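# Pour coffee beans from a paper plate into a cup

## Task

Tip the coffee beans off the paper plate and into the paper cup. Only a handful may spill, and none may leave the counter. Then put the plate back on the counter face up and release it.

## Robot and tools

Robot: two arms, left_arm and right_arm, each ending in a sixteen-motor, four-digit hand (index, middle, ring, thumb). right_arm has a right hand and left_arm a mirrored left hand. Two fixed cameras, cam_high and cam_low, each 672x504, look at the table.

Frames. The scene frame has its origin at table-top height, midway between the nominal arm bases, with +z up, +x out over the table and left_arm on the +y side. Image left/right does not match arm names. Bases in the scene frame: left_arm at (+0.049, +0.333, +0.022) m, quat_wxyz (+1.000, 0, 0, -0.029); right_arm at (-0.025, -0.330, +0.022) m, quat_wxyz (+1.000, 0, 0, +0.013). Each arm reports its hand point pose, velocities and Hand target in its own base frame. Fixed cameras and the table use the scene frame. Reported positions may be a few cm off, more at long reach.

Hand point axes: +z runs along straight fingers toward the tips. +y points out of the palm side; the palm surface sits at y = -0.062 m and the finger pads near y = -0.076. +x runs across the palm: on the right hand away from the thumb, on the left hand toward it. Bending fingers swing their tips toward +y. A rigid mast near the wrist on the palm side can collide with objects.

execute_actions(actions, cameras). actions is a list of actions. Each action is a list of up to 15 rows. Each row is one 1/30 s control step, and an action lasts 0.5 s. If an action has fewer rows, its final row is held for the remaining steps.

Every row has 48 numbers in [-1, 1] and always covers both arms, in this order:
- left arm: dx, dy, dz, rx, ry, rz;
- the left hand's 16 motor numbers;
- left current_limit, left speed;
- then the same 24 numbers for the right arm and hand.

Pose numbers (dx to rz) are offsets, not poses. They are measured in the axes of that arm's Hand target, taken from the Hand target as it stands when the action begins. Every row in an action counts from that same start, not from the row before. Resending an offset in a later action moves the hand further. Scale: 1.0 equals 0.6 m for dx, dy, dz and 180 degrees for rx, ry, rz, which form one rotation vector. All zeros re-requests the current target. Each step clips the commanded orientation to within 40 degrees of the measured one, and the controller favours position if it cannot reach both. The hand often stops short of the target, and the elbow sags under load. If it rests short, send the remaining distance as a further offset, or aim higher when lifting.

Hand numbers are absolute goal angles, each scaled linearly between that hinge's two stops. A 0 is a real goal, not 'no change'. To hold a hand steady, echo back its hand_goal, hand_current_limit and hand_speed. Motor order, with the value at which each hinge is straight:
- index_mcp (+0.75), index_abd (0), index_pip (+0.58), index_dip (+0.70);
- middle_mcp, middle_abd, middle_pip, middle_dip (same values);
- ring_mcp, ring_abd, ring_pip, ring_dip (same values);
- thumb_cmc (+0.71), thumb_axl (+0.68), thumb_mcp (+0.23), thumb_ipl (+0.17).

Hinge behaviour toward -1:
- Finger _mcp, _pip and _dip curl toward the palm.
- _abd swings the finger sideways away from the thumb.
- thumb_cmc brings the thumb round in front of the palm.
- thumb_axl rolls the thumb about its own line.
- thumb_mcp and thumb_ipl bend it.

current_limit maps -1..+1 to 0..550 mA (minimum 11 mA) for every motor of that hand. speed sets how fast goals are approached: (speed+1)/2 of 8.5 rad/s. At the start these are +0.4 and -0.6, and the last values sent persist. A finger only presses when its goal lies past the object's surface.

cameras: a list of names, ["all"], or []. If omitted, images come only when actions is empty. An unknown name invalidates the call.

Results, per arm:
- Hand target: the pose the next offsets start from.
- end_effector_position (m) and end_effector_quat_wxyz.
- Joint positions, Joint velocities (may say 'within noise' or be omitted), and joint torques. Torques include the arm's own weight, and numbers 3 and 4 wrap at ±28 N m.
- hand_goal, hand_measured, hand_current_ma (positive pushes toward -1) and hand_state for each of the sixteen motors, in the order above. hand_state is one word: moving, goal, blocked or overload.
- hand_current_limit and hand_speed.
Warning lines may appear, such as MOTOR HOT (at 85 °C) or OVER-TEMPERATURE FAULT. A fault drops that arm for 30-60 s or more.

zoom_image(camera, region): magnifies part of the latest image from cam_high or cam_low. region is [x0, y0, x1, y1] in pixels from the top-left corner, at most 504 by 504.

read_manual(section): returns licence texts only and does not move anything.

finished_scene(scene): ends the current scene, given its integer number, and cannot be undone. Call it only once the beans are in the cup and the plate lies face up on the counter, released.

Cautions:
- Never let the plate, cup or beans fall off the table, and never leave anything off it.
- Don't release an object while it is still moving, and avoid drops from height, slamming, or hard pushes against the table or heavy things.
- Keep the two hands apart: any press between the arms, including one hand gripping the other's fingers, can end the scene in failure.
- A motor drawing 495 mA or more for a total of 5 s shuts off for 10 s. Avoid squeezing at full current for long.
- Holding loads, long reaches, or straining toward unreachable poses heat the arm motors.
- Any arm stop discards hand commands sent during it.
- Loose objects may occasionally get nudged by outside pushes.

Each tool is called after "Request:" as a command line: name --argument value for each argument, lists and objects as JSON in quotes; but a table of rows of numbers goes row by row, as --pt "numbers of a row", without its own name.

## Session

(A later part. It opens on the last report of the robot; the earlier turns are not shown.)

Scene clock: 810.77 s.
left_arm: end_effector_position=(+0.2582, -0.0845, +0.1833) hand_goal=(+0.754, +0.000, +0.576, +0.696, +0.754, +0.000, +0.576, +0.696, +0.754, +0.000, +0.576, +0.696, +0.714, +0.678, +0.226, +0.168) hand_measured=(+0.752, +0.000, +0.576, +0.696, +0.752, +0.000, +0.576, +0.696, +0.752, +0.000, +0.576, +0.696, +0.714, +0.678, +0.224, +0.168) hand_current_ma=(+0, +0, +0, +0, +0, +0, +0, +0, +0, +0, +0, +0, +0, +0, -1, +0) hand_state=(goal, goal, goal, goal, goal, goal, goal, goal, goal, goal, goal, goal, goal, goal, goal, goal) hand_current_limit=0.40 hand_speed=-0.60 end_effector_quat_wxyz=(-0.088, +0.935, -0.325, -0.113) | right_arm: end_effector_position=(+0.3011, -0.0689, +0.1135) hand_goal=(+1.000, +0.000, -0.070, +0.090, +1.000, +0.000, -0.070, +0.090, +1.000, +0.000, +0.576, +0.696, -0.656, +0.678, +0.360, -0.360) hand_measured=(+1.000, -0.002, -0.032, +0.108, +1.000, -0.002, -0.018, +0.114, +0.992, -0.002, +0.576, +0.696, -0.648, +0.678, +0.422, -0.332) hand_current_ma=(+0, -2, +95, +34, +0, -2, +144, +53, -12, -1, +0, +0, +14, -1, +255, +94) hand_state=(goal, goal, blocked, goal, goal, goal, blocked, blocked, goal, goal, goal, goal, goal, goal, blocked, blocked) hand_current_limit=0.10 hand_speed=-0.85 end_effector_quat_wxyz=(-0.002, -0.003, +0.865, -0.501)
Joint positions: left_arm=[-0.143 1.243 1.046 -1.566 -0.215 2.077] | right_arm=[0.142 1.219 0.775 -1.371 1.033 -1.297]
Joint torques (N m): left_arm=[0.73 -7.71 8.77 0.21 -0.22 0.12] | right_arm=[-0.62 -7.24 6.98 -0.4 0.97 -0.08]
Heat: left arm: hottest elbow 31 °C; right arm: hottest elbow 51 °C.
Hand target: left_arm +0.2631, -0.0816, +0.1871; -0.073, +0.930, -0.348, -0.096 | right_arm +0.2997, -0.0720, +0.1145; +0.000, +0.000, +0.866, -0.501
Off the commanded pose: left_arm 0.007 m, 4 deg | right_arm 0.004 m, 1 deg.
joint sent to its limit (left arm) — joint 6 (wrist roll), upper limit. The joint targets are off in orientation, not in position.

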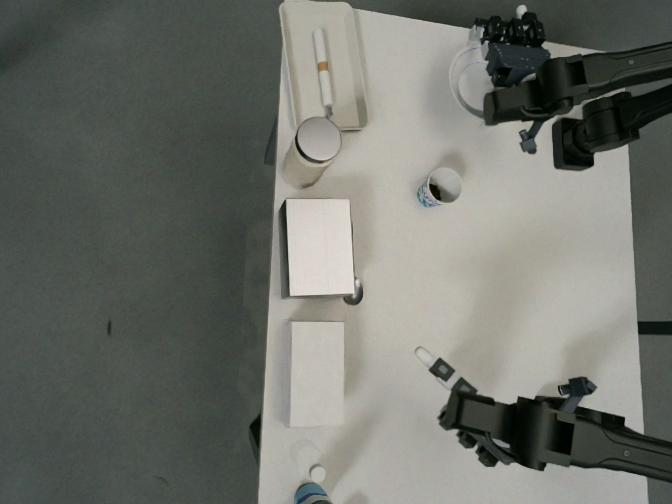

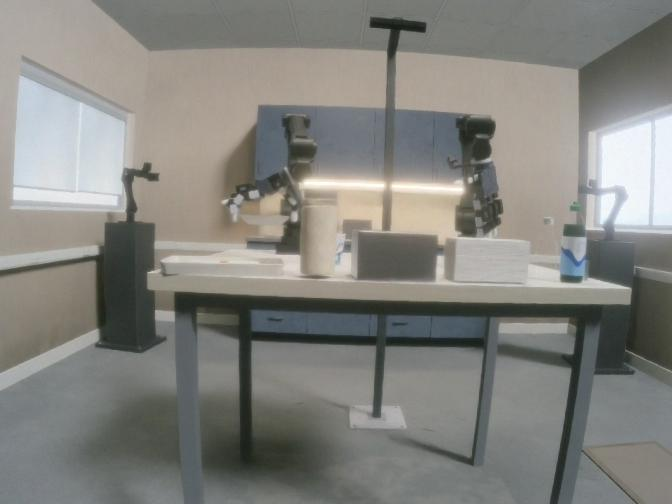

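Request:
execute_actions --actions '[[[0,0,0,0,0,0,0.754,0,0.576,0.696,0.754,0,0.576,0.696,0.754,0,0.576,0.696,0.714,0.678,0.226,0.168,0.4,-0.6,0.005,0.0455,0.0263,0,0,0,1,0,-0.07,0.09,1,0,-0.07,0.09,1,0,0.576,0.696,-0.657,0.677,0.36,-0.36,0.1,-0.85]],[[0,0,0,0,0,0,0.754,0,0.576,0.696,0.754,0,0.576,0.696,0.754,0,0.576,0.696,0.714,0.678,0.226,0.168,0.4,-0.6,0.005,0.0455,0.0263,0,0,0,1,0,-0.07,0.09,1,0,-0.07,0.09,1,0,0.576,0.696,-0.657,0.677,0.36,-0.36,0.1,-0.85]],[[0,0,0,0,0,0,0.754,0,0.576,0.696,0.754,0,0.576,0.696,0.754,0,0.576,0.696,0.714,0.678,0.226,0.168,0.4,-0.6,0.005,0.0455,0.0263,0,0,0,1,0,-0.07,0.09,1,0,-0.07,0.09,1,0,0.576,0.696,-0.657,0.677,0.36,-0.36,0.1,-0.85]],[[0,0,0,0,0,0,0.754,0,0.576,0.696,0.754,0,0.576,0.696,0.754,0,0.576,0.696,0.714,0.678,0.226,0.168,0.4,-0.6,0,0.0202,0.0117,0,0,0,1,0,-0.07,0.09,1,0,-0.07,0.09,1,0,0.576,0.696,-0.657,0.677,0.36,-0.36,0.1,-0.85]]]' --cameras '["all"]'

Request:
zoom_image --camera "cam_low" --region '[215, 200, 335, 290]'

Scene clock: 825.47 s.
left_arm: end_effector_position=(+0.2582, -0.0845, +0.1833) hand_goal=(+0.754, +0.000, +0.576, +0.696, +0.754, +0.000, +0.576, +0.696, +0.754, +0.000, +0.576, +0.696, +0.714, +0.678, +0.226, +0.168) hand_measured=(+0.752, +0.000, +0.576, +0.696, +0.752, +0.000, +0.576, +0.696, +0.752, +0.000, +0.576, +0.696, +0.714, +0.678, +0.224, +0.168) hand_current_ma=(+0, +0, +0, +0, +0, +0, +0, +0, +0, +0, +0, +0, +0, +0, -1, +0) hand_state=(goal, goal, goal, goal, goal, goal, goal, goal, goal, goal, goal, goal, goal, goal, goal, goal) hand_current_limit=0.40 hand_speed=-0.60 end_effector_quat_wxyz=(-0.088, +0.935, -0.325, -0.113) | right_arm: end_effector_position=(+0.2945, -0.0699, +0.0114) hand_goal=(+1.000, +0.000, -0.070, +0.090, +1.000, +0.000, -0.070, +0.090, +1.000, +0.000, +0.576, +0.696, -0.656, +0.678, +0.360, -0.360) hand_measured=(+1.000, -0.002, -0.032, +0.108, +1.000, -0.002, -0.018, +0.114, +0.992, -0.002, +0.576, +0.696, -0.648, +0.678, +0.422, -0.332) hand_current_ma=(+0, -2, +95, +34, +0, -2, +144, +53, -12, -1, +0, +0, +14, -1, +255, +94) hand_state=(goal, goal, blocked, goal, goal, goal, blocked, blocked, goal, goal, goal, goal, goal, goal, blocked, blocked) hand_current_limit=0.10 hand_speed=-0.85 end_effector_quat_wxyz=(+0.008, +0.002, +0.866, -0.500)
Joint positions: left_arm=[-0.143 1.243 1.046 -1.566 -0.215 2.077] | right_arm=[0.142 1.387 0.595 -0.999 1.034 -1.298]
Joint torques (N m): left_arm=[0.85 -7.71 8.84 0.23 -0.22 0.12] | right_arm=[-0.44 -5.89 5.2 -0.35 0.89 -0.06]
Heat: left arm: hottest elbow 31 °C; right arm: hottest elbow 48 °C.
Hand target: left_arm +0.2631, -0.0816, +0.1871; -0.073, +0.930, -0.348, -0.096 | right_arm +0.2907, -0.0723, +0.0058; +0.000, +0.000, +0.866, -0.501
Off the commanded pose: left_arm 0.007 m, 4 deg | right_arm 0.007 m, 1 deg.
joint sent to its limit (left arm) — joint 6 (wrist roll), upper limit. The joint targets are off in orientation, not in position.

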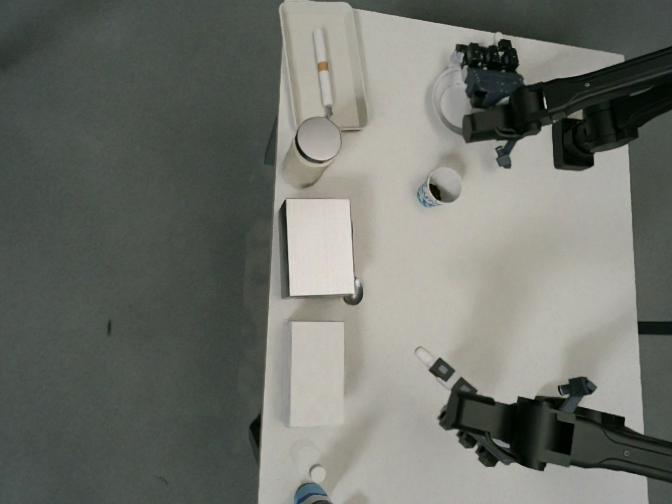

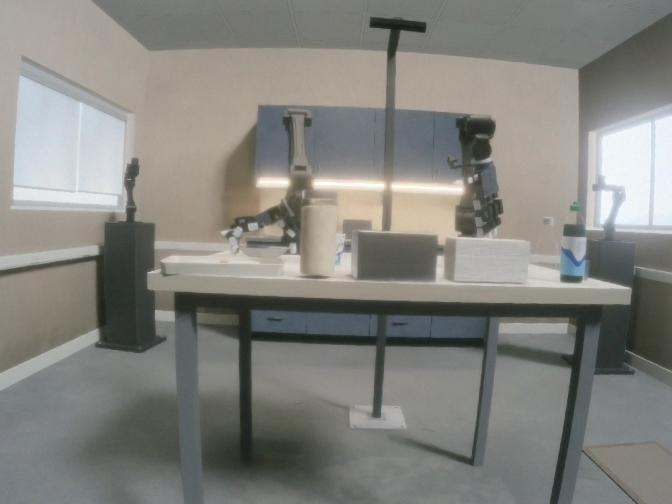

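Scaled by 4.200.

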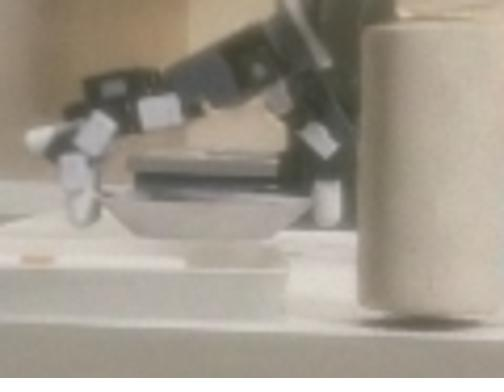

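Request:
execute_actions --actions '[[[0,0,0,0,0,0,0.754,0,0.576,0.696,0.754,0,0.576,0.696,0.754,0,0.576,0.696,0.714,0.678,0.226,0.168,0.4,-0.6,0,0.0202,0.0117,0,0,0,1,0,-0.07,0.09,1,0,-0.07,0.09,1,0,0.576,0.696,-0.657,0.677,0.36,-0.36,0.1,-0.85]],[[0,0,0,0,0,0,0.754,0,0.576,0.696,0.754,0,0.576,0.696,0.754,0,0.576,0.696,0.714,0.678,0.226,0.168,0.4,-0.6,0,0,0,0,0,0,1,0,0,0.116,1,0,0,0.116,1,0,0.576,0.696,-0.657,0.677,0.44,-0.34,0.1,-0.85]]]' --cameras '["all"]'

Request:
zoom_image --camera "cam_low" --region '[215, 200, 335, 290]'

Scene clock: 834.03 s.
left_arm: end_effector_position=(+0.2582, -0.0845, +0.1833) hand_goal=(+0.754, +0.000, +0.576, +0.696, +0.754, +0.000, +0.576, +0.696, +0.754, +0.000, +0.576, +0.696, +0.714, +0.678, +0.226, +0.168) hand_measured=(+0.752, +0.000, +0.576, +0.696, +0.752, +0.000, +0.576, +0.696, +0.752, +0.000, +0.576, +0.696, +0.714, +0.678, +0.224, +0.168) hand_current_ma=(+0, +0, +0, +0, +0, +0, +0, +0, +0, +0, +0, +0, +0, +0, -1, +0) hand_state=(goal, goal, goal, goal, goal, goal, goal, goal, goal, goal, goal, goal, goal, goal, goal, goal) hand_current_limit=0.40 hand_speed=-0.60 end_effector_quat_wxyz=(-0.088, +0.935, -0.325, -0.113) | right_arm: end_effector_position=(+0.2955, -0.0699, -0.0017) hand_goal=(+1.000, +0.000, +0.000, +0.116, +1.000, +0.000, +0.000, +0.116, +1.000, +0.000, +0.576, +0.696, -0.656, +0.678, +0.440, -0.340) hand_measured=(+0.994, -0.002, -0.006, +0.118, +0.998, -0.002, +0.002, +0.122, +0.992, -0.002, +0.576, +0.696, -0.656, +0.678, +0.440, -0.334) hand_current_ma=(-10, -2, -8, +1, -2, -2, +3, +8, -13, -1, +0, +0, +1, -1, +0, +11) hand_state=(goal, goal, goal, goal, goal, goal, goal, goal, goal, goal, goal, goal, goal, goal, goal, goal) hand_current_limit=0.10 hand_speed=-0.85 end_effector_quat_wxyz=(+0.009, +0.003, +0.866, -0.500)
Joint positions: left_arm=[-0.143 1.243 1.046 -1.566 -0.215 2.077] | right_arm=[0.142 1.423 0.582 -0.946 1.035 -1.298]
Joint torques (N m): left_arm=[0.67 -7.71 8.88 0.21 -0.22 0.13] | right_arm=[-0.44 -5.95 4.81 -0.34 0.86 -0.06]
Heat: left arm: hottest elbow 31 °C; right arm: hottest elbow 47 °C.
Hand target: left_arm +0.2631, -0.0816, +0.1871; -0.073, +0.930, -0.348, -0.096 | right_arm +0.2907, -0.0723, -0.0081; +0.000, +0.000, +0.866, -0.501
Off the commanded pose: left_arm 0.007 m, 4 deg | right_arm 0.008 m, 1 deg.
joint sent to its limit (left arm) — joint 6 (wrist roll), upper limit. The joint targets are off in orientation, not in position.

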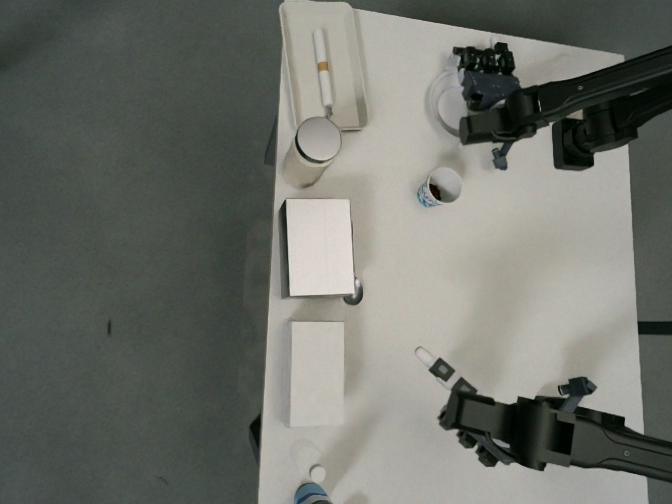

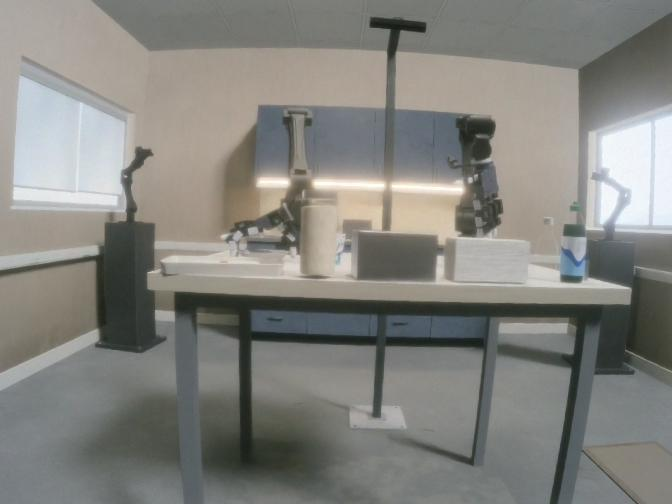

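Scaled by 4.200.

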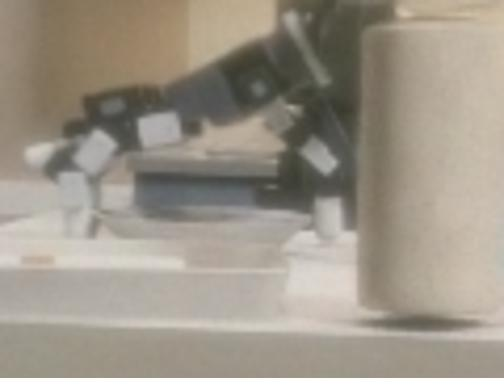

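Request:
execute_actions --actions '[[[0,0,0,0,0,0,0.754,0,0.576,0.696,0.754,0,0.576,0.696,0.754,0,0.576,0.696,0.714,0.678,0.226,0.168,0.4,-0.6,0,0,0,0,0,0,1,0,0.3,0.116,1,0,0.3,0.116,1,0,0.576,0.696,-0.657,0.677,0.64,-0.40,0.1,-0.75]],[[0,0,0,0,0,0,0.754,0,0.576,0.696,0.754,0,0.576,0.696,0.754,0,0.576,0.696,0.714,0.678,0.226,0.168,0.4,-0.6,0,-0.0505,-0.0292,0,0,0,1,0,0.3,0.116,1,0,0.3,0.116,1,0,0.576,0.696,-0.657,0.677,0.64,-0.40,0.1,-0.75]],[[0,0,0,0,0,0,0.754,0,0.576,0.696,0.754,0,0.576,0.696,0.754,0,0.576,0.696,0.714,0.678,0.226,0.168,0.4,-0.6,0,-0.0505,-0.0292,0,0,0,1,0,0.3,0.116,1,0,0.3,0.116,1,0,0.576,0.696,-0.657,0.677,0.64,-0.40,0.1,-0.75]],[[0,0,0,0,0,0,0.754,0,0.576,0.696,0.754,0,0.576,0.696,0.754,0,0.576,0.696,0.714,0.678,0.226,0.168,0.4,-0.6,0,-0.0505,-0.0292,0,0,0,1,0,0.3,0.116,1,0,0.3,0.116,1,0,0.576,0.696,-0.657,0.677,0.64,-0.40,0.1,-0.75]]]' --cameras '["all"]'

Request:
zoom_image --camera "cam_high" --region '[400, 20, 560, 220]'

Scene clock: 846.63 s.
left_arm: end_effector_position=(+0.2582, -0.0845, +0.1833) hand_goal=(+0.754, +0.000, +0.576, +0.696, +0.754, +0.000, +0.576, +0.696, +0.754, +0.000, +0.576, +0.696, +0.714, +0.678, +0.226, +0.168) hand_measured=(+0.752, +0.000, +0.576, +0.696, +0.752, +0.000, +0.576, +0.696, +0.752, +0.000, +0.576, +0.696, +0.714, +0.678, +0.224, +0.168) hand_current_ma=(+0, +0, +0, +0, +0, +0, +0, +0, +0, +0, +0, +0, +0, +0, -1, +0) hand_state=(goal, goal, goal, goal, goal, goal, goal, goal, goal, goal, goal, goal, goal, goal, goal, goal) hand_current_limit=0.40 hand_speed=-0.60 end_effector_quat_wxyz=(-0.088, +0.935, -0.325, -0.113) | right_arm: end_effector_position=(+0.2736, -0.0731, +0.0818) hand_goal=(+1.000, +0.000, +0.300, +0.116, +1.000, +0.000, +0.300, +0.116, +1.000, +0.000, +0.576, +0.696, -0.656, +0.678, +0.640, -0.400) hand_measured=(+0.992, -0.002, +0.292, +0.118, +0.992, -0.002, +0.294, +0.118, +0.992, -0.002, +0.576, +0.696, -0.656, +0.678, +0.632, -0.398) hand_current_ma=(-14, -2, -11, +1, -12, -2, -8, +3, -13, -1, +0, +0, +1, -1, -19, +2) hand_state=(goal, goal, goal, goal, goal, goal, goal, goal, goal, goal, goal, goal, goal, goal, goal, goal) hand_current_limit=0.10 hand_speed=-0.75 end_effector_quat_wxyz=(-0.015, -0.013, +0.864, -0.503)
Joint positions: left_arm=[-0.143 1.243 1.046 -1.566 -0.215 2.077] | right_arm=[0.141 1.206 0.67 -1.302 1.035 -1.309]
Joint torques (N m): left_arm=[0.73 -7.65 8.81 0.17 -0.23 0.12] | right_arm=[-0.26 -5.71 10.48 -1.03 0.85 0.02]
Heat: left arm: hottest elbow 31 °C; right arm: hottest elbow 45 °C.
Hand target: left_arm +0.2631, -0.0816, +0.1871; -0.073, +0.930, -0.348, -0.096 | right_arm +0.2907, -0.0719, +0.0969; +0.000, +0.000, +0.866, -0.501
Off the commanded pose: left_arm 0.007 m, 4 deg | right_arm 0.023 m, 2 deg.
joint sent to its limit (left arm) — joint 6 (wrist roll), upper limit. The joint targets are off in orientation, not in position.

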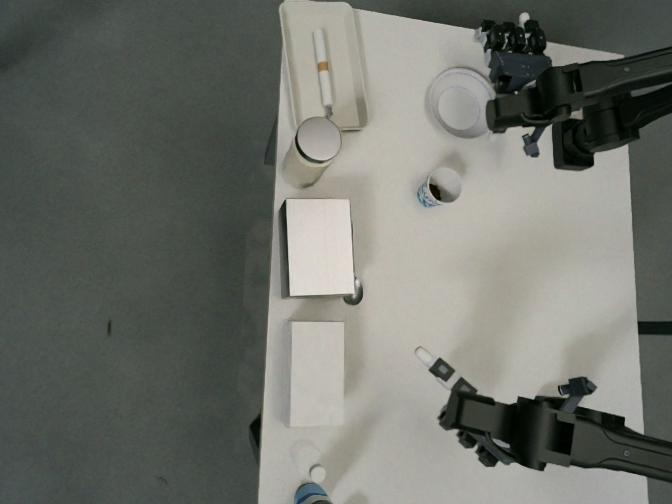

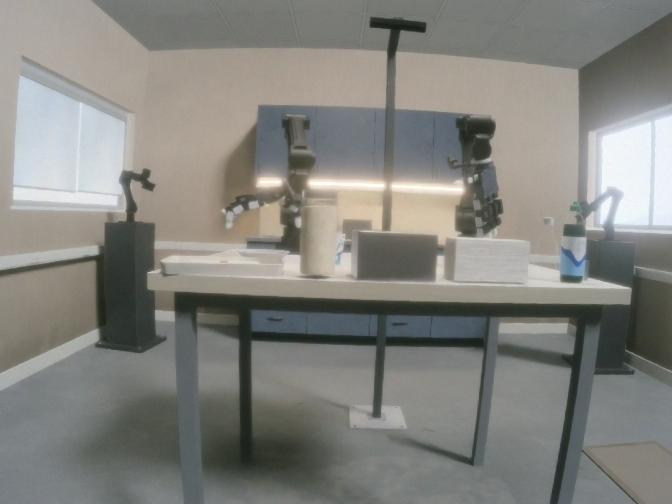

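Scaled by 2.520.

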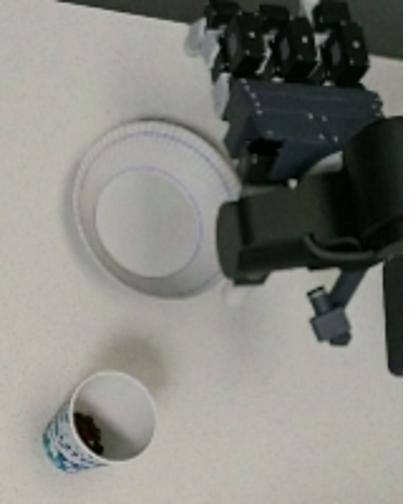

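Request:
finished_scene --scene 1

The scene is finished: the task was done.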